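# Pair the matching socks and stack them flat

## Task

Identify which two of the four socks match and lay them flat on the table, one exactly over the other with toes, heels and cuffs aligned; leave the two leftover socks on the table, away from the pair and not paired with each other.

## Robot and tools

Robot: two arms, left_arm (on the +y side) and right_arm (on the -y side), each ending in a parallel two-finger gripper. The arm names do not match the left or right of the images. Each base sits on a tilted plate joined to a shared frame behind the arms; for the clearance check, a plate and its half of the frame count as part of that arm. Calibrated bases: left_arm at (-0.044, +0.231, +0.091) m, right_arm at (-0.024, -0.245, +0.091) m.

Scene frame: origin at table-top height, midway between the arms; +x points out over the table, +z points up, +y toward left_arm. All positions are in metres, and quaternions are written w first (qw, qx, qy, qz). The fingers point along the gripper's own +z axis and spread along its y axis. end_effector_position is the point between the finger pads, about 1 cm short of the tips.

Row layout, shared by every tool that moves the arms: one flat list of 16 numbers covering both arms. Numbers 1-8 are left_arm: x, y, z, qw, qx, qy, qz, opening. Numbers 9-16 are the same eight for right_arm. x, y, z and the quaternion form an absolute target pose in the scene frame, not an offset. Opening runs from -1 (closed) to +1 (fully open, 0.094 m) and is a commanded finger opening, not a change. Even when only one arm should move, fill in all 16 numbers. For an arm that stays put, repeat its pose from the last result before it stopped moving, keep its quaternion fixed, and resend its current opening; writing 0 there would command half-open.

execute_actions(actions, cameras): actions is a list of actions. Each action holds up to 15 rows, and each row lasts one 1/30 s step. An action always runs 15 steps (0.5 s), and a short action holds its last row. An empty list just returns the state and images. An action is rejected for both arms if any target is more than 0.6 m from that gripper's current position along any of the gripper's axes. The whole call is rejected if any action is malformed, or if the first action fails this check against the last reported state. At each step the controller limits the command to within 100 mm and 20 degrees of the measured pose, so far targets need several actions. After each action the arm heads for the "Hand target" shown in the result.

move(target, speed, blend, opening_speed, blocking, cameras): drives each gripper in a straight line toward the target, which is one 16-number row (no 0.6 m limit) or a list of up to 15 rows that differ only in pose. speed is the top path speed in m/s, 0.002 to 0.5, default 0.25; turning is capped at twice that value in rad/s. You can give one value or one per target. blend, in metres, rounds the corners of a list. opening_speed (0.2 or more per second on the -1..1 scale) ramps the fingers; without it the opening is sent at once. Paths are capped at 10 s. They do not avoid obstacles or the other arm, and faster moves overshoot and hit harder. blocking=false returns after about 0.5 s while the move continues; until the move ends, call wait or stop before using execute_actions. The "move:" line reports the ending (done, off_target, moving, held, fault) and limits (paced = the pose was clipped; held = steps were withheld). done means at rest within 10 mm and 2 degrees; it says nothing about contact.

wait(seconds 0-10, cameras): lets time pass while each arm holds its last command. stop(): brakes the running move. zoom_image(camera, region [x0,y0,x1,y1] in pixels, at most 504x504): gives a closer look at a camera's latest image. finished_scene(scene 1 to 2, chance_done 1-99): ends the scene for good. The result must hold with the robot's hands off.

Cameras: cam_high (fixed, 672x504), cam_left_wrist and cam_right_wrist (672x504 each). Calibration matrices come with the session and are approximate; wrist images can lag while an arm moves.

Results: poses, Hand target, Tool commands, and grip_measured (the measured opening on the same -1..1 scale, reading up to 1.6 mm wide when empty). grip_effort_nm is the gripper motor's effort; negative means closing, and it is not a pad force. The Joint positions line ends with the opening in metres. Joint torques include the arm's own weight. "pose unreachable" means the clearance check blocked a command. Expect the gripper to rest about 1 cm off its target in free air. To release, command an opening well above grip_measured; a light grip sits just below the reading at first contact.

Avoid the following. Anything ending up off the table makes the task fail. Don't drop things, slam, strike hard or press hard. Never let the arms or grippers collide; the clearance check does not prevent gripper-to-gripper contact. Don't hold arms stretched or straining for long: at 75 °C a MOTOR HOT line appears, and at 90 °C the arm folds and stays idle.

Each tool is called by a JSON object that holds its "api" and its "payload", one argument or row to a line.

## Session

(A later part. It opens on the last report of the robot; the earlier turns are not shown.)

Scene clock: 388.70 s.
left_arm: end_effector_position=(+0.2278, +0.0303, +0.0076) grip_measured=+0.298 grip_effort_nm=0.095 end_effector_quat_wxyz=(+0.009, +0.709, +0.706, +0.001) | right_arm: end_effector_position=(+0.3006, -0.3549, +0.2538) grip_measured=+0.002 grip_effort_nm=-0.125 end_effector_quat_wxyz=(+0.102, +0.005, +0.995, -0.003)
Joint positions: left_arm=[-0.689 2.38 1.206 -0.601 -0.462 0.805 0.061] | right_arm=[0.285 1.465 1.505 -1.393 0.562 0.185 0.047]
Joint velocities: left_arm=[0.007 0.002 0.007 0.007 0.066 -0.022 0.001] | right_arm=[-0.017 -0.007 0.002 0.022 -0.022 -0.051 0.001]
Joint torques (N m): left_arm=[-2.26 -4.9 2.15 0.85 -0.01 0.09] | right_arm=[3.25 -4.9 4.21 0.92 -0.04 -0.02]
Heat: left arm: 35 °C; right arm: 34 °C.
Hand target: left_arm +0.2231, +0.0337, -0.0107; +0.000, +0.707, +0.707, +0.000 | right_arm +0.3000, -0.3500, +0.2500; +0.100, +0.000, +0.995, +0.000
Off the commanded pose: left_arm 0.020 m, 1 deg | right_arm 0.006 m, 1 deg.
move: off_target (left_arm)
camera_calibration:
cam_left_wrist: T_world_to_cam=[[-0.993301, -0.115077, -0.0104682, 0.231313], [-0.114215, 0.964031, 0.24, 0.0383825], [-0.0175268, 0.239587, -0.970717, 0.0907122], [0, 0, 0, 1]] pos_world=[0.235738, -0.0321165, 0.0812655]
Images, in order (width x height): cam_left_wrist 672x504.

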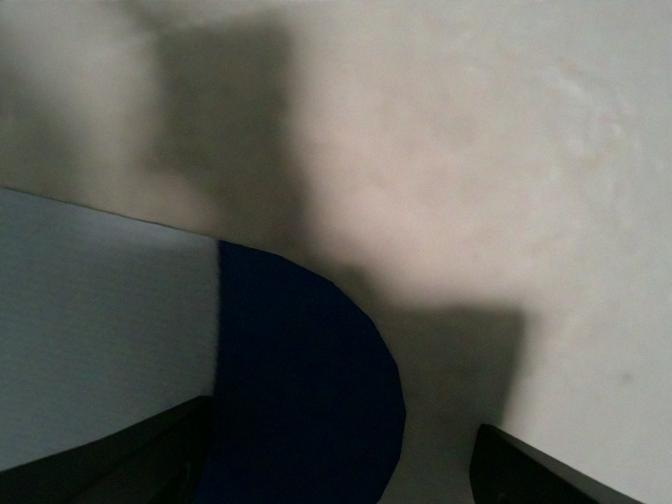

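{"api": "move", "payload": {
  "target": [0.224, 0.033, -0.01, 0, 0.707, 0.707, 0, -1, 0.3, -0.35, 0.25, 0.1, 0, 0.995, 0, 0],
  "opening_speed": 0.6,
  "cameras": ["cam_left_wrist"]
}}

{"api": "move", "payload": {
  "target": [0.214, 0.035, 0.025, 0, 0.707, 0.707, 0, -1, 0.3, -0.35, 0.25, 0.1, 0, 0.995, 0, 0],
  "speed": 0.05,
  "cameras": ["cam_left_wrist"]
}}

Scene clock: 394.30 s.
left_arm: end_effector_position=(+0.2424, +0.0270, +0.0074) grip_measured=-0.974 grip_effort_nm=-0.979 end_effector_quat_wxyz=(+0.033, +0.698, +0.715, +0.019) | right_arm: end_effector_position=(+0.3006, -0.3549, +0.2538) grip_measured=+0.002 grip_effort_nm=-0.129 end_effector_quat_wxyz=(+0.102, +0.005, +0.995, -0.003)
Joint positions: left_arm=[-0.684 2.38 1.205 -0.543 -0.497 0.809 0.001] | right_arm=[0.285 1.465 1.505 -1.393 0.562 0.185 0.047]
Joint velocities: left_arm=[-0.012 -0.002 -0.012 -0.022 -0.037 -0.037 -0.001] | right_arm=[0.002 0.002 -0.022 -0.007 -0.022 -0.022 0]
Joint torques (N m): left_arm=[-2.81 -5.29 2.93 0.17 0.3 0.05] | right_arm=[3.25 -4.89 4.21 0.92 -0.04 -0.02]
Heat: left arm: 35 °C; right arm: 33 °C.
Hand target: left_arm +0.2236, +0.0336, -0.0085; +0.000, +0.707, +0.707, +0.000 | right_arm +0.3000, -0.3500, +0.2500; +0.100, +0.000, +0.995, +0.000
Off the commanded pose: left_arm 0.026 m, 5 deg | right_arm 0.006 m, 1 deg.
move: off_target (left_arm)
camera_calibration:
cam_left_wrist: T_world_to_cam=[[-0.98738, -0.143174, -0.0676958, 0.245178], [-0.15482, 0.962625, 0.222224, 0.0532688], [0.033349, 0.2299, -0.972643, 0.0795257], [0, 0, 0, 1]] pos_world=[0.247679, -0.0344577, 0.08211]
Images, in order (width x height): cam_left_wrist 672x504.

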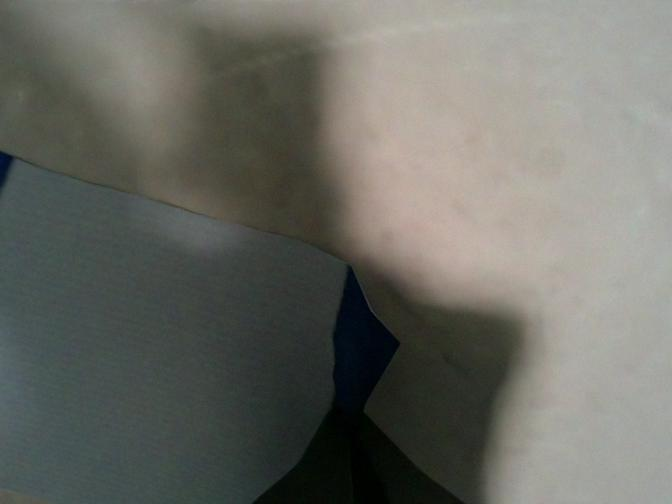

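Scene clock: 395.63 s.
left_arm: end_effector_position=(+0.2154, +0.0390, +0.0111) grip_measured=-0.979 grip_effort_nm=-1.043 end_effector_quat_wxyz=(-0.012, +0.704, +0.710, +0.004) | right_arm: end_effector_position=(+0.3006, -0.3549, +0.2538) grip_measured=+0.002 grip_effort_nm=-0.125 end_effector_quat_wxyz=(+0.102, +0.005, +0.995, -0.003)
Joint positions: left_arm=[-0.703 2.366 1.189 -0.653 -0.464 0.756 0.001] | right_arm=[0.285 1.465 1.505 -1.393 0.562 0.185 0.047]
Joint velocities: left_arm=[-0.007 -0.002 -0.002 -0.066 0.007 -0.007 -0.001] | right_arm=[0.007 0.012 -0.012 0.022 0.022 -0.066 0]
Joint torques (N m): left_arm=[-5.38 -10.37 3.71 0.02 0.08 -0.08] | right_arm=[3.25 -4.9 4.21 0.92 -0.04 -0.02]
Heat: left arm: 36 °C; right arm: 33 °C.
Hand target: left_arm +0.2144, +0.0355, +0.0247; -0.001, +0.707, +0.707, +0.001 | right_arm +0.3000, -0.3500, +0.2500; +0.100, +0.000, +0.995, +0.000
Off the commanded pose: left_arm 0.015 m, 2 deg | right_arm 0.006 m, 1 deg.
move: off_target (left_arm)
camera_calibration:
cam_left_wrist: T_world_to_cam=[[-0.991724, -0.127865, 0.011557, 0.220001], [-0.119771, 0.953841, 0.275395, 0.0289362], [-0.0462369, 0.271732, -0.961262, 0.096698], [0, 0, 0, 1]] pos_world=[0.226117, -0.0257462, 0.0824406]
Images, in order (width x height): cam_left_wrist 672x504.

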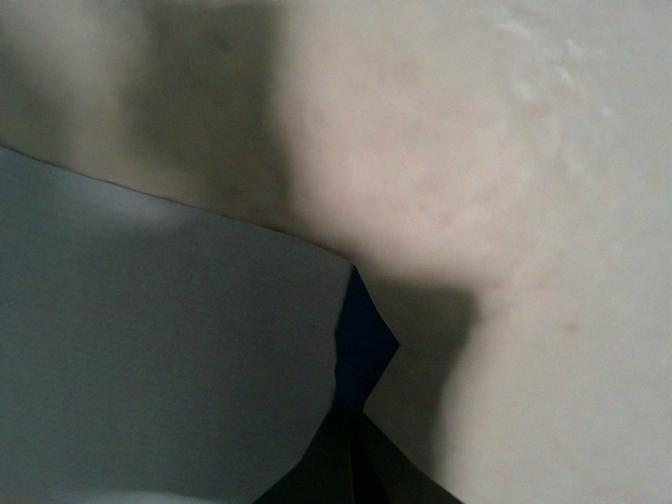

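{"api": "move", "payload": {
  "target": [0.145, 0.048, 0.025, 0, 0.707, 0.707, 0, -1, 0.3, -0.35, 0.25, 0.1, 0, 0.995, 0, 0],
  "speed": 0.06,
  "cameras": ["cam_high"]
}}

{"api": "move", "payload": {
  "target": [0.146, 0.048, 0.018, 0, 0.707, 0.707, 0, 0, 0.3, -0.35, 0.25, 0.1, 0, 0.995, 0, 0],
  "opening_speed": 1,
  "cameras": []
}}

{"api": "move", "payload": {
  "target": [
    [0.15, 0.1, 0.1, 0, 0.707, 0.707, 0, 0, 0.3, -0.35, 0.25, 0.1, 0, 0.995, 0, 0],
    [0.2, 0.36, 0.25, 0.2, 0, 0.98, 0, 0, 0.28, -0.2, 0.32, 0.2, 0, 0.98, 0, 0]
  ]
}}

Scene clock: 402.30 s.
left_arm: end_effector_position=(+0.1428, +0.0583, +0.0161) grip_measured=-0.979 grip_effort_nm=-1.048 end_effector_quat_wxyz=(-0.024, +0.710, +0.704, +0.007) | right_arm: end_effector_position=(+0.3006, -0.3549, +0.2538) grip_measured=+0.002 grip_effort_nm=-0.129 end_effector_quat_wxyz=(+0.102, +0.005, +0.995, -0.003)
Joint positions: left_arm=[-0.838 2.258 0.93 -0.591 -0.429 0.618 0.001] | right_arm=[0.285 1.465 1.505 -1.393 0.562 0.185 0.047]
Joint velocities: left_arm=[0.012 -0.007 -0.007 -0.066 -0.022 -0.051 0] | right_arm=[-0.022 0.002 -0.002 0.022 0.081 -0.007 0]
Joint torques (N m): left_arm=[-4.4 -8.8 3.48 0.36 0.07 -0.06] | right_arm=[3.25 -4.9 4.21 0.93 -0.04 -0.02]
Heat: left arm: 37 °C; right arm: 33 °C.
Hand target: left_arm +0.1457, +0.0501, +0.0253; -0.001, +0.707, +0.707, +0.002 | right_arm +0.3000, -0.3500, +0.2500; +0.100, +0.000, +0.995, +0.000
Off the commanded pose: left_arm 0.014 m, 3 deg | right_arm 0.006 m, 1 deg.
move: off_target (left_arm)
Images, in order (width x height): cam_high 672x504.

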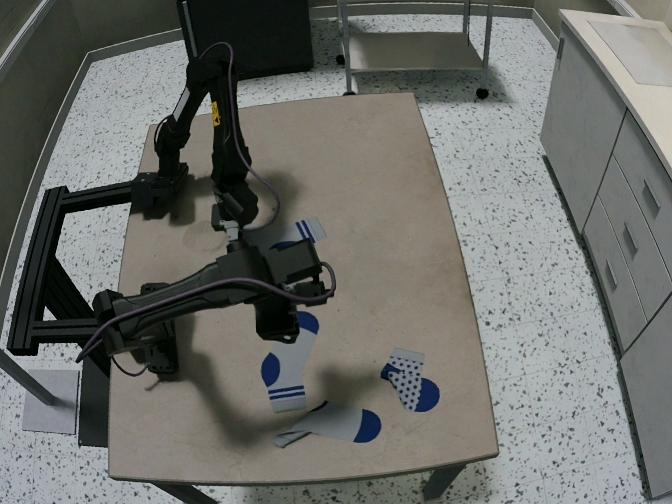

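Scene clock: 403.53 s.
left_arm: end_effector_position=(+0.1474, +0.0517, +0.0158) grip_measured=-0.002 grip_effort_nm=0.105 end_effector_quat_wxyz=(-0.009, +0.705, +0.709, +0.005) | right_arm: end_effector_position=(+0.3006, -0.3549, +0.2538) grip_measured=+0.002 grip_effort_nm=-0.125 end_effector_quat_wxyz=(+0.102, +0.005, +0.995, -0.003)
Joint positions: left_arm=[-0.838 2.258 0.93 -0.557 -0.428 0.619 0.047] | right_arm=[0.285 1.465 1.505 -1.393 0.562 0.185 0.047]
Joint velocities: left_arm=[-0.002 -0.012 0.002 0.051 0.066 -0.037 0] | right_arm=[-0.012 0.017 0.007 -0.066 -0.022 0.007 -0.001]
Joint torques (N m): left_arm=[-3.7 -6.89 3.03 0.4 0.1 0.01] | right_arm=[3.25 -4.89 4.21 0.92 -0.04 -0.02]
Heat: left arm: 37 °C; right arm: 33 °C.
Hand target: left_arm +0.1460, +0.0480, +0.0178; +0.000, +0.707, +0.707, +0.000 | right_arm +0.3000, -0.3500, +0.2500; +0.100, +0.000, +0.995, +0.000
Off the commanded pose: left_arm 0.005 m, 1 deg | right_arm 0.006 m, 1 deg.
move: done
No camera images: "cameras" was empty.

Scene clock: 407.90 s.
left_arm: end_effector_position=(+0.2070, +0.3454, +0.2426) grip_measured=-0.002 grip_effort_nm=0.090 end_effector_quat_wxyz=(+0.193, +0.012, +0.981, -0.010) | right_arm: end_effector_position=(+0.2789, -0.1975, +0.3138) grip_measured=+0.002 grip_effort_nm=-0.125 end_effector_quat_wxyz=(+0.195, +0.002, +0.981, +0.011)
Joint positions: left_arm=[-0.324 0.985 1.083 -1.254 -0.582 -0.109 0.047] | right_arm=[0.886 1.661 1.566 -1.473 0.697 0.789 0.047]
Joint velocities: left_arm=[0.007 -0.007 0.007 0.007 -0.037 0.022 -0.002] | right_arm=[-0.012 -0.017 -0.022 -0.037 -0.022 0.051 0]
Joint torques (N m): left_arm=[-0.42 -1.17 7.72 0.74 -0.09 -0.07] | right_arm=[4.18 -3.28 7.65 0.66 0.3 0.1]
Heat: left arm: 37 °C; right arm: 33 °C.
Hand target: left_arm +0.2075, +0.3514, +0.2493; +0.200, +0.002, +0.980, -0.008 | right_arm +0.2799, -0.1974, +0.3208; +0.202, +0.001, +0.979, +0.009
Off the commanded pose: left_arm 0.018 m, 2 deg | right_arm 0.007 m, 1 deg.
move: off_target (left_arm)
camera_calibration:
cam_left_wrist: T_world_to_cam=[[0.0816463, -0.994788, 0.0610812, 0.313345], [-0.987642, -0.0889815, -0.129014, 0.309803], [0.133777, -0.0497928, -0.98976, 0.316273], [0, 0, 0, 1]] pos_world=[0.238081, 0.355027, 0.333864]
cam_right_wrist: T_world_to_cam=[[0.12542, -0.992077, 0.00728113, -0.22893], [-0.986436, -0.125483, -0.10582, 0.320512], [0.105895, 0.00608958, -0.994359, 0.37344], [0, 0, 0, 1]] pos_world=[0.305331, -0.189171, 0.406917]

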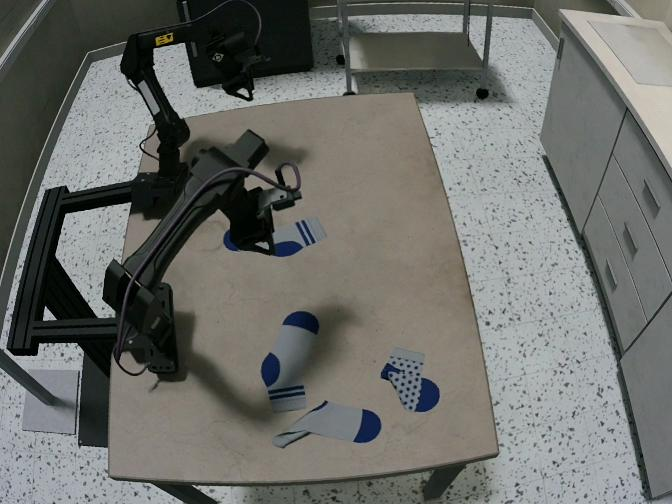

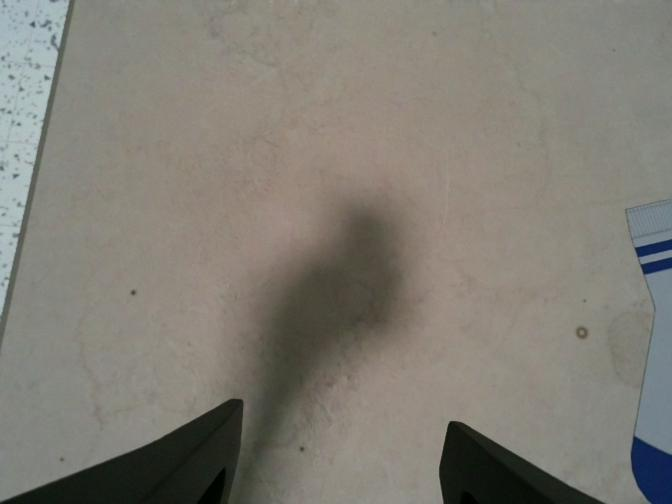

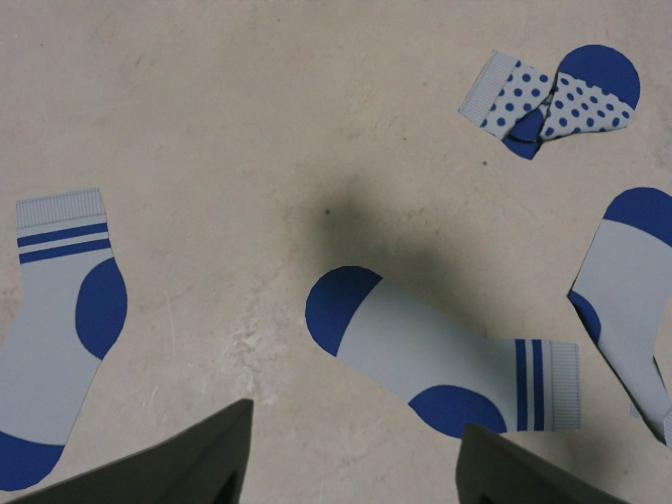

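{"api": "move", "payload": {
  "target": [
    [0.2, 0.36, 0.25, 0.2, 0, 0.98, 0, 0, 0.34, 0.06, 0.12, 0, -0.707, 0.707, 0, 0.2],
    [0.2, 0.36, 0.25, 0.2, 0, 0.98, 0, 0, 0.342, 0.066, 0.045, 0, -0.707, 0.707, 0, 0.2]
  ],
  "cameras": ["cam_right_wrist"]
}}

Scene clock: 416.03 s.
left_arm: end_effector_position=(+0.2005, +0.3532, +0.2432) grip_measured=-0.002 grip_effort_nm=0.095 end_effector_quat_wxyz=(+0.192, +0.006, +0.981, -0.004) | right_arm: end_effector_position=(+0.3487, +0.0625, +0.0514) grip_measured=+0.198 grip_effort_nm=0.085 end_effector_quat_wxyz=(-0.001, +0.701, -0.713, +0.001)
Joint positions: left_arm=[-0.309 0.959 1.083 -1.275 -0.59 -0.106 0.047] | right_arm=[0.763 2.955 2.412 -1.285 0.444 -0.73 0.056]
Joint velocities: left_arm=[0.002 0.002 0.002 -0.066 -0.022 0.066 0] | right_arm=[0.002 0.022 0.007 -0.037 -0.081 0.022 0.001]
Joint torques (N m): left_arm=[-0.32 -1.33 7.53 0.75 -0.11 0.04] | right_arm=[7.2 -13.22 5.08 0.56 0.02 -0.07]
Heat: left arm: 36 °C; right arm: 34 °C.
Hand target: left_arm +0.2004, +0.3599, +0.2499; +0.200, +0.000, +0.980, +0.000 | right_arm +0.3430, +0.0678, +0.0436; +0.002, +0.708, -0.706, +0.003
Off the commanded pose: left_arm 0.010 m, 1 deg | right_arm 0.010 m, 1 deg.
move: done
camera_calibration:
cam_right_wrist: T_world_to_cam=[[0.993848, 0.109287, -0.0179767, -0.348266], [0.109903, -0.953021, 0.282262, 0.0436854], [0.0137153, -0.282501, -0.959169, 0.151945], [0, 0, 0, 1]] pos_world=[0.339238, 0.122618, 0.127149]
Images, in order (width x height): cam_right_wrist 672x504.

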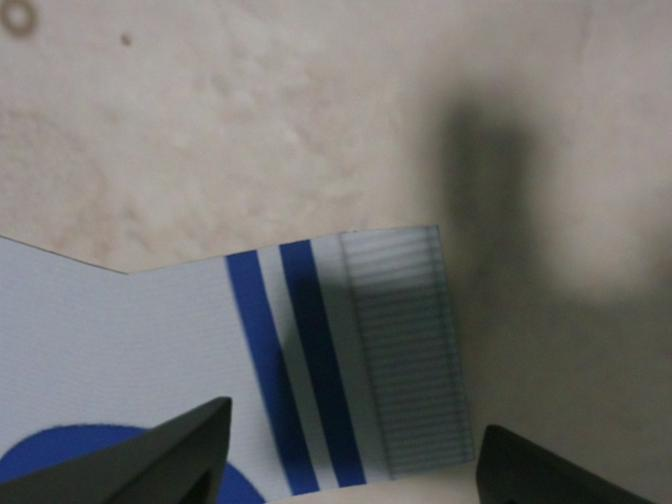

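{"api": "move", "payload": {
  "target": [0.2, 0.36, 0.25, 0.2, 0, 0.98, 0, 0, 0.364, 0.056, 0.012, 0, -0.707, 0.707, 0, 0.2],
  "speed": 0.06,
  "cameras": ["cam_right_wrist"]
}}

{"api": "move", "payload": {
  "target": [0.2, 0.36, 0.25, 0.2, 0, 0.98, 0, 0, 0.364, 0.058, 0.001, 0, -0.707, 0.707, 0, 0.2],
  "speed": 0.04,
  "cameras": ["cam_right_wrist"]
}}

Scene clock: 421.53 s.
left_arm: end_effector_position=(+0.2004, +0.3533, +0.2432) grip_measured=-0.002 grip_effort_nm=0.095 end_effector_quat_wxyz=(+0.191, +0.006, +0.981, -0.003) | right_arm: end_effector_position=(+0.3707, +0.0518, +0.0263) grip_measured=+0.198 grip_effort_nm=0.085 end_effector_quat_wxyz=(-0.008, +0.700, -0.714, -0.001)
Joint positions: left_arm=[-0.309 0.959 1.083 -1.275 -0.59 -0.106 0.047] | right_arm=[0.699 2.981 2.412 -1.215 0.456 -0.804 0.056]
Joint velocities: left_arm=[-0.002 0.032 -0.017 0.051 0.037 -0.051 0] | right_arm=[-0.007 0.002 -0.017 0.037 0.007 -0.081 0]
Joint torques (N m): left_arm=[-0.34 -1.35 7.47 0.76 -0.11 0.02] | right_arm=[6.84 -12.42 5.27 0.55 0.03 -0.06]
Heat: left arm: 35 °C; right arm: 36 °C.
Hand target: left_arm +0.2002, +0.3599, +0.2499; +0.200, +0.000, +0.980, +0.000 | right_arm +0.3640, +0.0555, +0.0122; +0.001, +0.707, -0.707, +0.001
Off the commanded pose: left_arm 0.010 m, 1 deg | right_arm 0.016 m, 1 deg.
move: off_target (right_arm)
camera_calibration:
cam_right_wrist: T_world_to_cam=[[0.994128, 0.107792, -0.00949736, -0.369617], [0.106302, -0.956434, 0.271909, 0.0399859], [0.020226, -0.271322, -0.962276, 0.121595], [0, 0, 0, 1]] pos_world=[0.360736, 0.111077, 0.102625]
Images, in order (width x height): cam_right_wrist 672x504.

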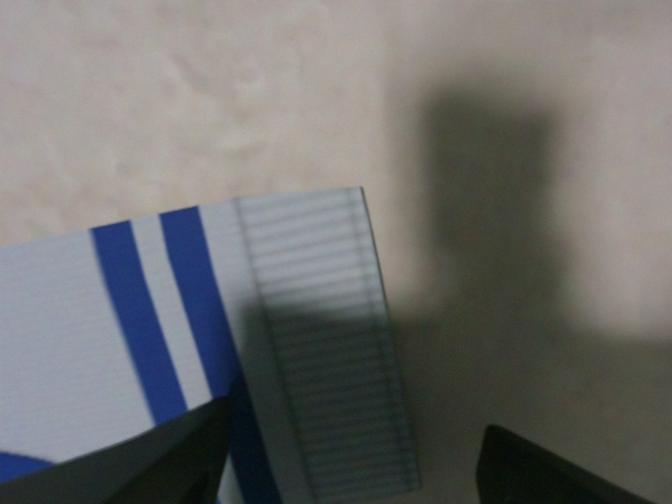

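Scene clock: 422.30 s.
left_arm: end_effector_position=(+0.2004, +0.3533, +0.2432) grip_measured=-0.002 grip_effort_nm=0.095 end_effector_quat_wxyz=(+0.191, +0.006, +0.981, -0.003) | right_arm: end_effector_position=(+0.3723, +0.0560, +0.0217) grip_measured=+0.198 grip_effort_nm=0.081 end_effector_quat_wxyz=(-0.014, +0.701, -0.713, +0.000)
Joint positions: left_arm=[-0.309 0.959 1.083 -1.275 -0.59 -0.106 0.047] | right_arm=[0.698 2.991 2.412 -1.19 0.457 -0.813 0.056]
Joint velocities: left_arm=[-0.012 -0.002 -0.007 -0.066 -0.007 0.066 0] | right_arm=[0.002 0.022 -0.012 -0.007 0.037 0.022 -0.001]
Joint torques (N m): left_arm=[-0.2 -1.33 7.3 0.77 -0.12 0.05] | right_arm=[6.37 -11.85 4.78 0.66 0.02 -0.07]
Heat: left arm: 35 °C; right arm: 36 °C.
Hand target: left_arm +0.2002, +0.3598, +0.2499; +0.200, +0.000, +0.980, +0.000 | right_arm +0.3637, +0.0575, +0.0014; +0.000, +0.707, -0.707, +0.000
Off the commanded pose: left_arm 0.010 m, 1 deg | right_arm 0.022 m, 2 deg.
move: off_target (right_arm)
camera_calibration:
cam_right_wrist: T_world_to_cam=[[0.993908, 0.110207, 0.00128338, -0.372025], [0.105924, -0.958372, 0.265149, 0.0454613], [0.0304511, -0.263397, -0.964207, 0.114069], [0, 0, 0, 1]] pos_world=[0.36147, 0.114614, 0.0984092]
Images, in order (width x height): cam_right_wrist 672x504.

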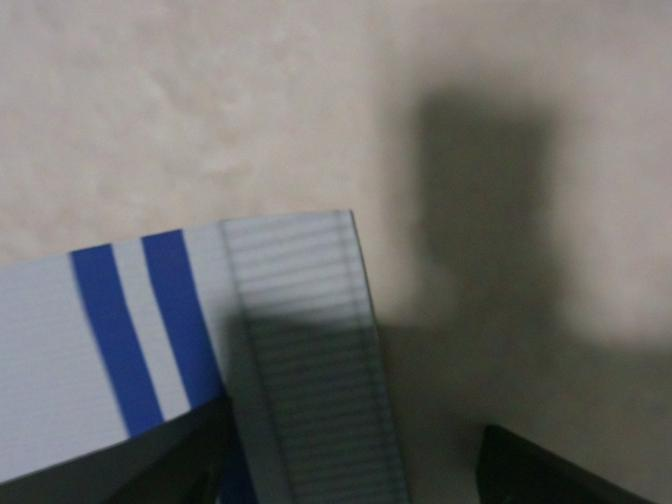

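{"api": "move", "payload": {
  "target": [0.2,0.36,0.25,0.2,0,0.98,0,0,0.364,0.058,-0.008,0,-0.7071,0.7071,0,0.2],
  "speed": 0.06,
  "cameras": ["cam_right_wrist"]
}}

{"api": "move", "payload": {
  "target": [0.2,0.36,0.25,0.2,0,0.98,0,0,0.364,0.058,-0.008,0,-0.7071,0.7071,0,-1],
  "opening_speed": 0.6,
  "cameras": ["cam_right_wrist"]
}}

Scene clock: 438.40 s.
left_arm: end_effector_position=(+0.2004, +0.3534, +0.2432) grip_measured=-0.002 grip_effort_nm=0.090 end_effector_quat_wxyz=(+0.191, +0.006, +0.982, -0.003) | right_arm: end_effector_position=(+0.3724, +0.0565, +0.0211) grip_measured=+0.198 grip_effort_nm=0.081 end_effector_quat_wxyz=(-0.015, +0.704, -0.710, +0.000)
Joint positions: left_arm=[-0.309 0.959 1.083 -1.276 -0.591 -0.106 0.047] | right_arm=[0.698 2.991 2.41 -1.186 0.457 -0.822 0.056]
Joint velocities: left_arm=[0.017 0.002 0.007 -0.007 -0.007 -0.037 -0.001] | right_arm=[-0.002 0.012 -0.002 -0.051 0.007 0.022 0]
Joint torques (N m): left_arm=[-0.35 -1.24 7.47 0.77 -0.13 0.01] | right_arm=[5.75 -11.48 3.56 0.95 0.06 -0.06]
Heat: left arm: 35 °C; right arm: 38 °C.
Hand target: left_arm +0.2002, +0.3599, +0.2498; +0.200, +0.000, +0.980, +0.000 | right_arm +0.3631, +0.0571, -0.0071; +0.001, +0.707, -0.707, +0.000
Off the commanded pose: left_arm 0.010 m, 1 deg | right_arm 0.030 m, 2 deg.
move: off_target (right_arm)
camera_calibration:
cam_right_wrist: T_world_to_cam=[[0.993, 0.11808, 0.0028128, -0.372281], [0.113141, -0.957766, 0.264356, 0.0433469], [0.0339091, -0.262187, -0.964421, 0.11227], [0, 0, 0, 1]] pos_world=[0.360964, 0.114911, 0.0978632]
Images, in order (width x height): cam_right_wrist 672x504.

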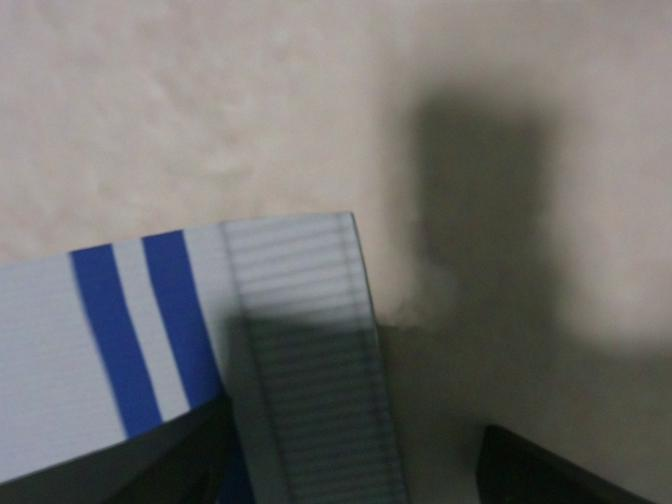

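Scene clock: 440.60 s.
left_arm: end_effector_position=(+0.2004, +0.3534, +0.2432) grip_measured=-0.002 grip_effort_nm=0.105 end_effector_quat_wxyz=(+0.191, +0.006, +0.982, -0.003) | right_arm: end_effector_position=(+0.3689, +0.0593, +0.0202) grip_measured=-0.976 grip_effort_nm=-0.994 end_effector_quat_wxyz=(-0.014, +0.705, -0.709, -0.011)
Joint positions: left_arm=[-0.309 0.959 1.083 -1.276 -0.591 -0.106 0.047] | right_arm=[0.699 2.991 2.405 -1.183 0.436 -0.823 0.001]
Joint velocities: left_arm=[0.007 -0.007 -0.002 0.022 -0.051 -0.022 0] | right_arm=[-0.002 0.002 0.002 -0.022 -0.007 0.066 -0.001]
Joint torques (N m): left_arm=[-0.28 -1.16 7.5 0.79 -0.13 0.02] | right_arm=[5.68 -11.33 4.1 0.89 0.26 -0.07]
Heat: left arm: 35 °C; right arm: 38 °C.
Hand target: left_arm +0.2002, +0.3599, +0.2499; +0.200, +0.000, +0.980, +0.000 | right_arm +0.3631, +0.0572, -0.0072; +0.001, +0.707, -0.707, +0.000
Off the commanded pose: left_arm 0.010 m, 1 deg | right_arm 0.029 m, 2 deg.
move: off_target (right_arm)
camera_calibration:
cam_right_wrist: T_world_to_cam=[[0.992655, 0.120469, -0.0110762, -0.368883], [0.119425, -0.961185, 0.248718, 0.0449285], [0.0193165, -0.248214, -0.968513, 0.116895], [0, 0, 0, 1]] pos_world=[0.35855, 0.116639, 0.0979537]
Images, in order (width x height): cam_right_wrist 672x504.

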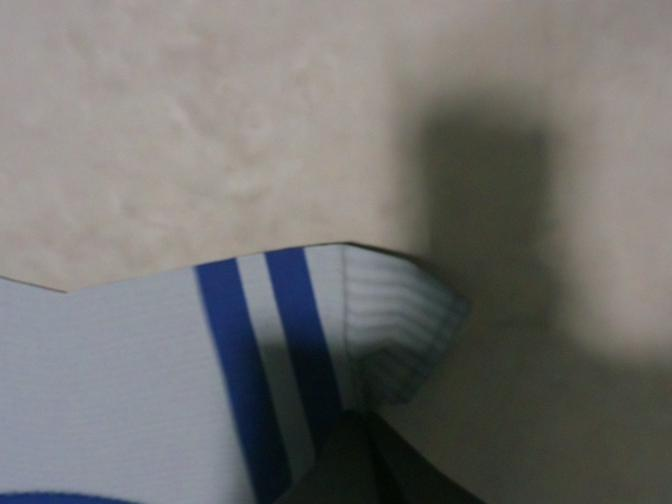

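{"api": "move", "payload": {
  "target": [
    [0.2,0.36,0.25,0.2,0,0.98,0,0,0.36,0.055,0.08,0,-0.7071,0.7071,0,-1],
    [0.2,0.36,0.25,0.2,0,0.98,0,0,0.30,-0.05,0.30,0,-0.5,0.866,0,-1],
    [0.2,0.36,0.25,0.2,0,0.98,0,0,0.29,-0.07,0.31,0,-0.3827,0.9239,0,-1]
  ],
  "speed": [0.1,0.15,0.15],
  "blend": 0.02,
  "cameras": ["cam_right_wrist","cam_high"]
}}

Scene clock: 451.87 s.
left_arm: end_effector_position=(+0.2004, +0.3534, +0.2432) grip_measured=-0.002 grip_effort_nm=0.095 end_effector_quat_wxyz=(+0.191, +0.006, +0.982, -0.003) | right_arm: end_effector_position=(+0.2987, -0.0680, +0.3040) grip_measured=-0.979 grip_effort_nm=-1.053 end_effector_quat_wxyz=(+0.101, -0.374, +0.921, +0.045)
Joint positions: left_arm=[-0.309 0.959 1.083 -1.276 -0.591 -0.106 0.047] | right_arm=[0.91 2.143 2.043 -1.553 0.428 0.109 0.001]
Joint velocities: left_arm=[-0.002 -0.012 0.002 -0.051 -0.037 -0.007 0] | right_arm=[-0.002 0.012 -0.017 0.007 0.007 -0.022 0]
Joint torques (N m): left_arm=[-0.31 -1.33 7.49 0.76 -0.07 0.03] | right_arm=[6.13 -10.67 4.21 0.65 -0.09 0.07]
Heat: left arm: 35 °C; right arm: 39 °C.
Hand target: left_arm +0.2002, +0.3599, +0.2499; +0.200, +0.000, +0.980, +0.000 | right_arm +0.2888, -0.0707, +0.3098; +0.101, -0.380, +0.918, +0.047
Off the commanded pose: left_arm 0.010 m, 1 deg | right_arm 0.011 m, 13 deg.
joint sent to its limit (right arm) — joint 4 (wrist pitch), lower limit. The joint targets are off in orientation, not in position.
move: off_target (right_arm)
camera_calibration:
cam_right_wrist: T_world_to_cam=[[0.784089, -0.620649, 0.0000593564, -0.272205], [-0.619357, -0.782451, 0.0645507, 0.149108], [-0.0400169, -0.0506503, -0.997914, 0.40165], [0, 0, 0, 1]] pos_world=[0.321857, -0.0319309, 0.391203]
Images, in order (width x height): cam_high 672x504, cam_right_wrist 672x504.

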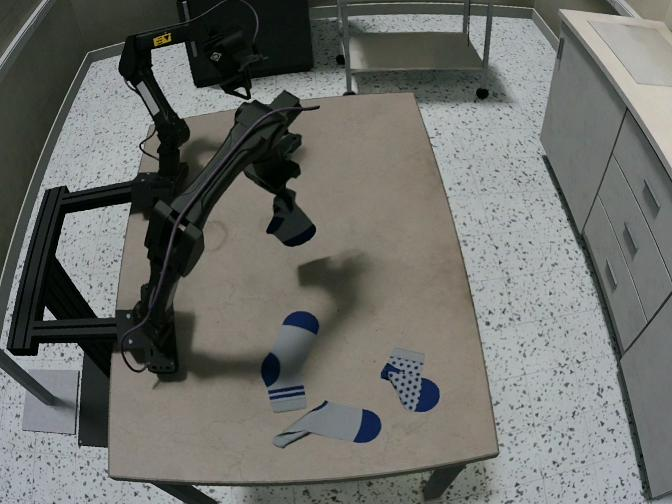

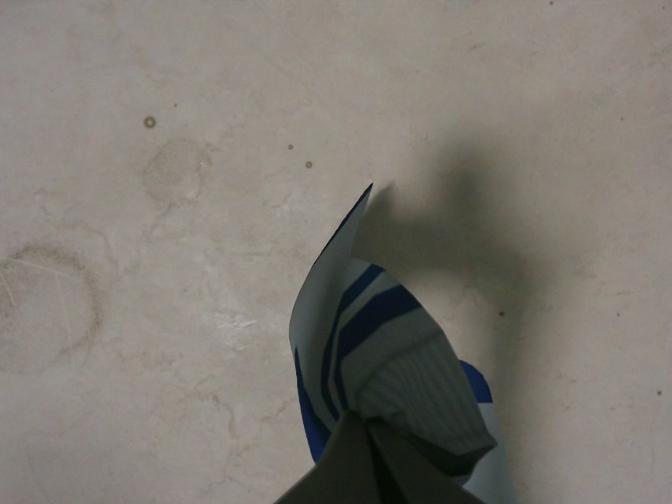

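{"api": "move", "payload": {
  "target": [
    [0.2,0.36,0.25,0.2,0,0.98,0,0,0.255,-0.165,0.31,0,-0.3827,0.9239,0,-1],
    [0.2,0.36,0.25,0.2,0,0.98,0,0,0.25,-0.165,0.255,0,-0.3827,0.9239,0,-1]
  ],
  "speed": 0.12,
  "cameras": ["cam_right_wrist","cam_high"]
}}

{"api": "zoom_image", "payload": {
  "camera": "cam_high",
  "region": [180, 180, 400, 440]
}}

Scene clock: 459.47 s.
left_arm: end_effector_position=(+0.2004, +0.3534, +0.2432) grip_measured=-0.002 grip_effort_nm=0.100 end_effector_quat_wxyz=(+0.191, +0.006, +0.982, -0.003) | right_arm: end_effector_position=(+0.2541, -0.1621, +0.2580) grip_measured=-0.979 grip_effort_nm=-1.048 end_effector_quat_wxyz=(+0.015, -0.382, +0.924, +0.008)
Joint positions: left_arm=[-0.309 0.959 1.083 -1.276 -0.591 -0.106 0.047] | right_arm=[0.801 1.868 1.615 -1.558 0.432 0.067 0.001]
Joint velocities: left_arm=[0.002 -0.002 -0.012 -0.051 -0.007 0.007 -0.001] | right_arm=[0.012 0.007 -0.002 0.037 -0.007 0.081 0]
Joint torques (N m): left_arm=[-0.5 -1.43 7.47 0.77 -0.11 0.04] | right_arm=[3.78 -5.96 4.56 0.35 0.1 0.08]
Heat: left arm: 35 °C; right arm: 37 °C.
Hand target: left_arm +0.2002, +0.3599, +0.2499; +0.200, +0.000, +0.980, +0.000 | right_arm +0.2510, -0.1649, +0.2540; +0.005, -0.384, +0.923, -0.001
Off the commanded pose: left_arm 0.010 m, 1 deg | right_arm 0.006 m, 2 deg.
joint sent to its limit (right arm) — joint 4 (wrist pitch), lower limit. The joint targets still meet the commanded pose.
move: done
camera_calibration:
cam_right_wrist: T_world_to_cam=[[0.789624, -0.613283, -0.0194233, -0.290796], [-0.590047, -0.76763, 0.25018, -0.00213058], [-0.168341, -0.186087, -0.968005, 0.352089], [0, 0, 0, 1]] pos_world=[0.287633, -0.114456, 0.335709]
Images, in order (width x height): cam_high 672x504, cam_right_wrist 672x504.

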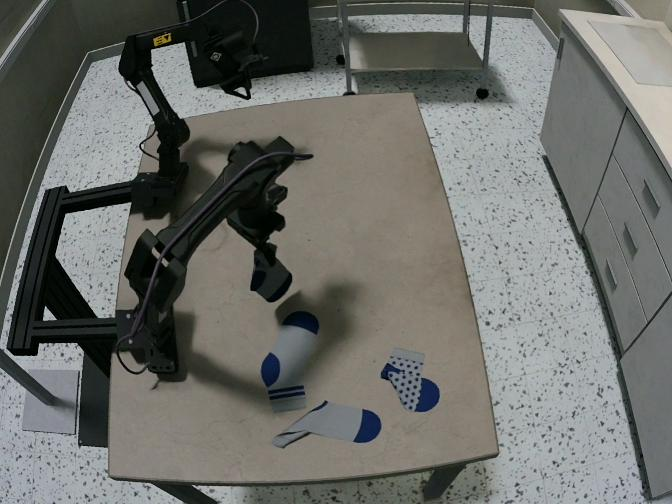

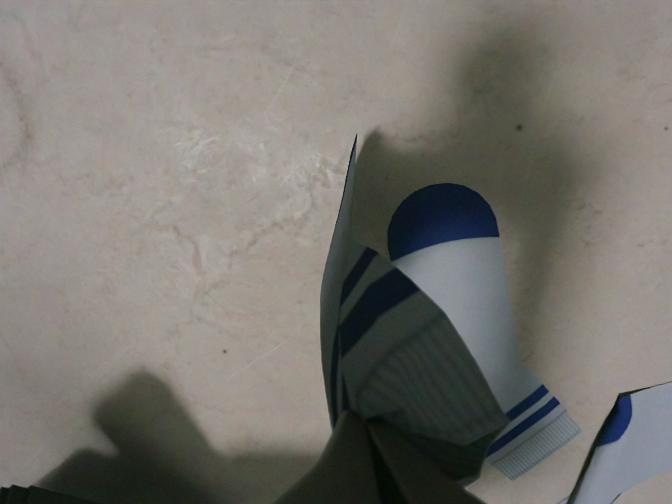

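Scaled by 1.938.

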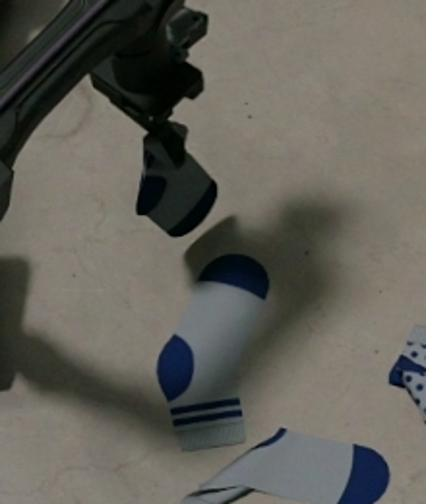

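{"api": "move", "payload": {
  "target": [
    [0.2,0.36,0.25,0.2,0,0.98,0,0,0.275,-0.16,0.24,0,-0.3827,0.9239,0,-1],
    [0.2,0.36,0.25,0.2,0,0.98,0,0,0.275,-0.185,0.228,0,-0.3827,0.9239,0,-1],
    [0.2,0.36,0.25,0.2,0,0.98,0,0,0.27,-0.23,0.21,0,-0.3827,0.9239,0,-1]
  ],
  "speed": 0.08,
  "blend": 0.01,
  "cameras": ["cam_right_wrist","cam_high"]
}}

{"api": "zoom_image", "payload": {
  "camera": "cam_high",
  "region": [180, 180, 400, 440]
}}

Scene clock: 466.73 s.
left_arm: end_effector_position=(+0.2004, +0.3534, +0.2432) grip_measured=-0.002 grip_effort_nm=0.095 end_effector_quat_wxyz=(+0.191, +0.006, +0.982, -0.003) | right_arm: end_effector_position=(+0.2709, -0.2294, +0.2093) grip_measured=-0.979 grip_effort_nm=-1.048 end_effector_quat_wxyz=(-0.011, -0.383, +0.924, -0.002)
Joint positions: left_arm=[-0.309 0.959 1.083 -1.276 -0.591 -0.106 0.047] | right_arm=[0.562 1.753 1.431 -1.435 0.484 -0.169 0.001]
Joint velocities: left_arm=[0.017 -0.017 0.002 0.051 0.007 -0.081 0] | right_arm=[-0.002 -0.017 -0.002 0.081 -0.007 -0.051 -0.001]
Joint torques (N m): left_arm=[-0.25 -1.25 7.57 0.77 -0.11 0.03] | right_arm=[3.78 -8.03 4.14 0.54 0.05 -0.07]
Heat: left arm: 35 °C; right arm: 36 °C.
Hand target: left_arm +0.2002, +0.3599, +0.2499; +0.200, +0.000, +0.980, +0.000 | right_arm +0.2706, -0.2311, +0.2099; -0.002, -0.382, +0.924, -0.003
Off the commanded pose: left_arm 0.010 m, 1 deg | right_arm 0.001 m, 1 deg.
move: done
camera_calibration:
cam_right_wrist: T_world_to_cam=[[0.790057, -0.612424, -0.0273416, -0.344587], [-0.577488, -0.758473, 0.302037, -0.043807], [-0.205713, -0.222837, -0.952904, 0.29375], [0, 0, 0, 1]] pos_world=[0.307374, -0.178802, 0.283725]
Images, in order (width x height): cam_high 672x504, cam_right_wrist 672x504.

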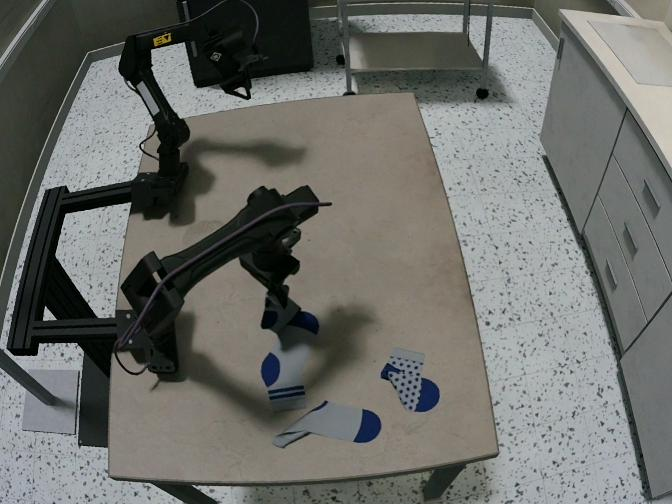

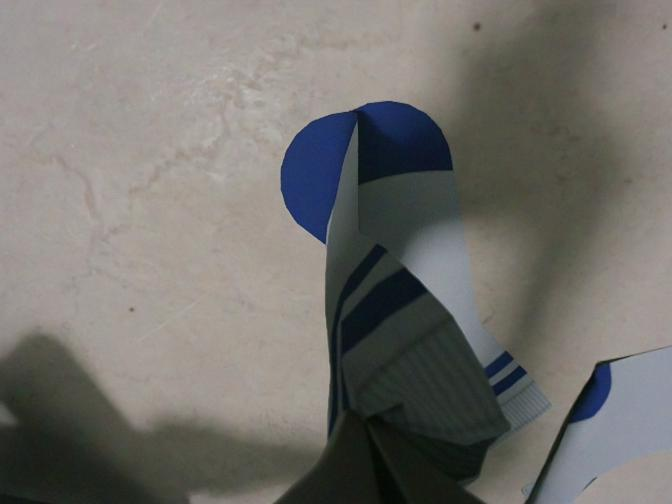

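Scaled by 1.938.

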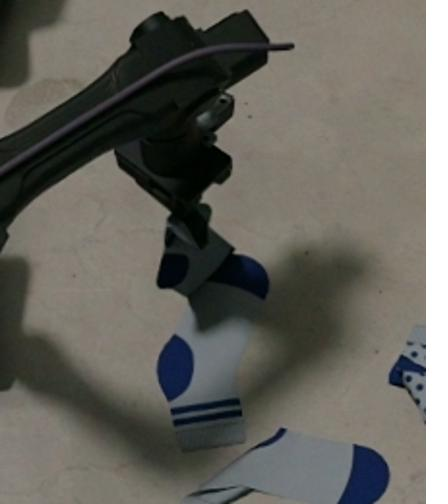

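{"api": "move", "payload": {
  "target": [
    [0.2,0.36,0.25,0.2,0,0.98,0,0,0.305,-0.215,0.25,0,-0.3827,0.9239,0,-1],
    [0.2,0.36,0.25,0.2,0,0.98,0,0,0.315,-0.215,0.225,0,-0.3827,0.9239,0,-1],
    [0.2,0.36,0.25,0.2,0,0.98,0,0,0.315,-0.24,0.21,0,-0.3827,0.9239,0,-1]
  ],
  "speed": 0.08,
  "blend": 0.01,
  "cameras": ["cam_right_wrist","cam_high"]
}}

{"api": "zoom_image", "payload": {
  "camera": "cam_high",
  "region": [180, 180, 400, 440]
}}

Scene clock: 475.33 s.
left_arm: end_effector_position=(+0.2004, +0.3534, +0.2432) grip_measured=-0.002 grip_effort_nm=0.100 end_effector_quat_wxyz=(+0.191, +0.006, +0.982, -0.003) | right_arm: end_effector_position=(+0.3149, -0.2384, +0.2074) grip_measured=-0.979 grip_effort_nm=-1.053 end_effector_quat_wxyz=(-0.012, -0.383, +0.924, +0.000)
Joint positions: left_arm=[-0.309 0.959 1.083 -1.276 -0.591 -0.106 0.047] | right_arm=[0.473 1.872 1.616 -1.456 0.494 -0.269 0.001]
Joint velocities: left_arm=[-0.012 0.002 -0.002 0.022 0.007 0.007 0.001] | right_arm=[-0.002 -0.007 -0.027 0.007 0.007 -0.022 -0.001]
Joint torques (N m): left_arm=[-0.32 -1.42 7.41 0.79 -0.11 0.06] | right_arm=[4.51 -9.83 4.15 0.52 0.05 -0.08]
Heat: left arm: 35 °C; right arm: 36 °C.
Hand target: left_arm +0.2002, +0.3599, +0.2499; +0.200, +0.000, +0.980, +0.000 | right_arm +0.3147, -0.2405, +0.2101; -0.001, -0.382, +0.924, -0.001
Off the commanded pose: left_arm 0.010 m, 1 deg | right_arm 0.003 m, 1 deg.
move: done
camera_calibration:
cam_right_wrist: T_world_to_cam=[[0.790411, -0.611714, -0.0325101, -0.383785], [-0.575752, -0.759971, 0.301586, -0.025488], [-0.209191, -0.219659, -0.952885, 0.300896], [0, 0, 0, 1]] pos_world=[0.351617, -0.188042, 0.281929]
Images, in order (width x height): cam_high 672x504, cam_right_wrist 672x504.

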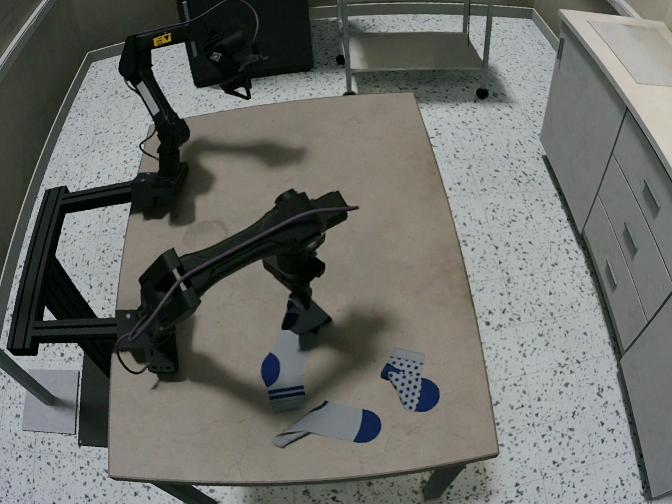

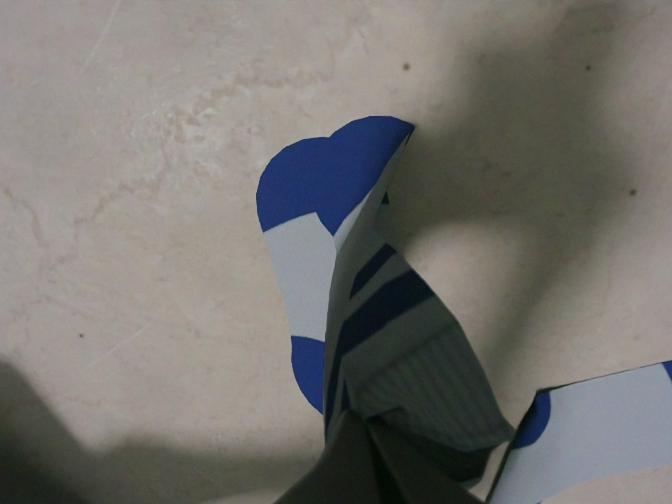

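Scaled by 1.938.

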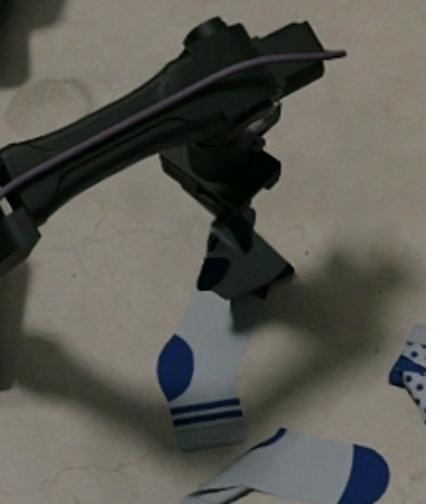

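{"api": "move", "payload": {
  "target": [
    [0.2,0.36,0.25,0.2,0,0.98,0,0,0.305,-0.215,0.25,0,-0.3827,0.9239,0,-1],
    [0.2,0.36,0.25,0.2,0,0.98,0,0,0.285,-0.205,0.25,0,-0.3827,0.9239,0,-1],
    [0.2,0.36,0.25,0.2,0,0.98,0,0,0.285,-0.205,0.225,0,-0.3827,0.9239,0,-1],
    [0.2,0.36,0.25,0.2,0,0.98,0,0,0.285,-0.23,0.21,0,-0.3827,0.9239,0,-1]
  ],
  "speed": 0.08,
  "blend": 0.005,
  "cameras": ["cam_right_wrist","cam_high"]
}}

{"api": "zoom_image", "payload": {
  "camera": "cam_high",
  "region": [180, 180, 400, 440]
}}

Scene clock: 484.63 s.
left_arm: end_effector_position=(+0.2004, +0.3534, +0.2432) grip_measured=-0.002 grip_effort_nm=0.095 end_effector_quat_wxyz=(+0.191, +0.006, +0.982, -0.003) | right_arm: end_effector_position=(+0.2855, -0.2283, +0.2089) grip_measured=-0.979 grip_effort_nm=-1.048 end_effector_quat_wxyz=(-0.009, -0.382, +0.924, +0.001)
Joint positions: left_arm=[-0.309 0.959 1.083 -1.276 -0.591 -0.106 0.047] | right_arm=[0.538 1.795 1.489 -1.434 0.483 -0.197 0.001]
Joint velocities: left_arm=[-0.017 0.017 0.002 -0.051 -0.022 -0.037 0] | right_arm=[-0.007 0.002 0.002 -0.051 -0.022 0.037 0.001]
Joint torques (N m): left_arm=[-0.35 -1.35 7.42 0.77 -0.1 0.03] | right_arm=[4.07 -8.54 4.11 0.53 0.04 -0.08]
Heat: left arm: 35 °C; right arm: 36 °C.
Hand target: left_arm +0.2002, +0.3599, +0.2499; +0.200, +0.000, +0.980, +0.000 | right_arm +0.2851, -0.2297, +0.2100; +0.000, -0.383, +0.924, +0.001
Off the commanded pose: left_arm 0.010 m, 1 deg | right_arm 0.002 m, 1 deg.
move: done
camera_calibration:
cam_right_wrist: T_world_to_cam=[[0.78978, -0.612603, -0.0310743, -0.354642], [-0.578028, -0.760245, 0.296497, -0.0335433], [-0.205259, -0.216206, -0.954528, 0.29842], [0, 0, 0, 1]] pos_world=[0.321954, -0.178236, 0.283775]
Images, in order (width x height): cam_high 672x504, cam_right_wrist 672x504.

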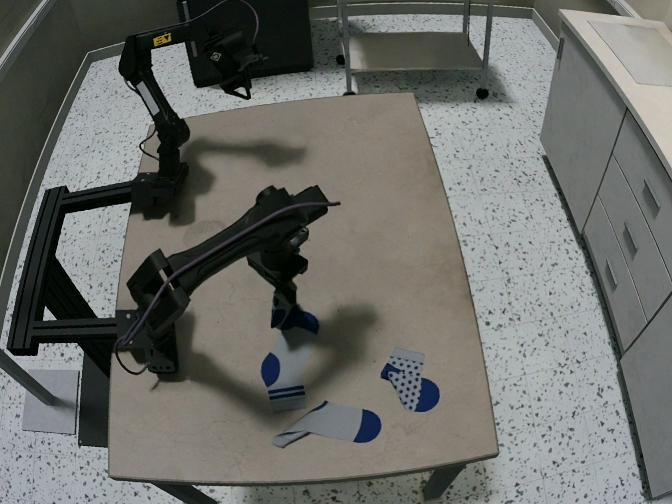

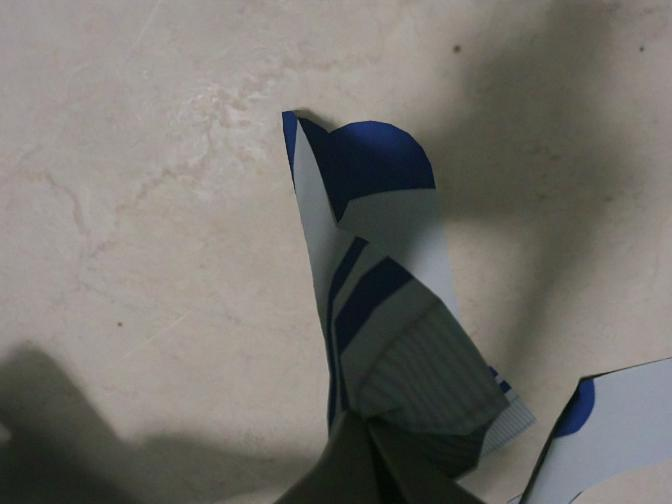

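Scaled by 1.938.

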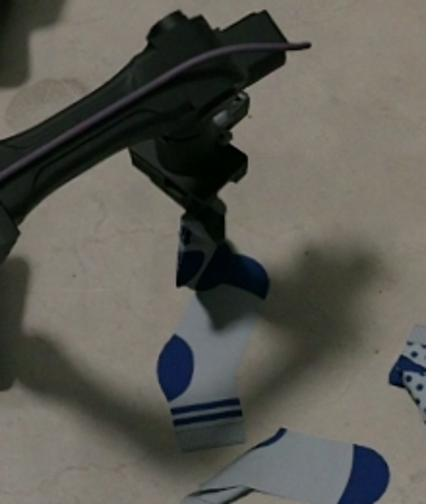

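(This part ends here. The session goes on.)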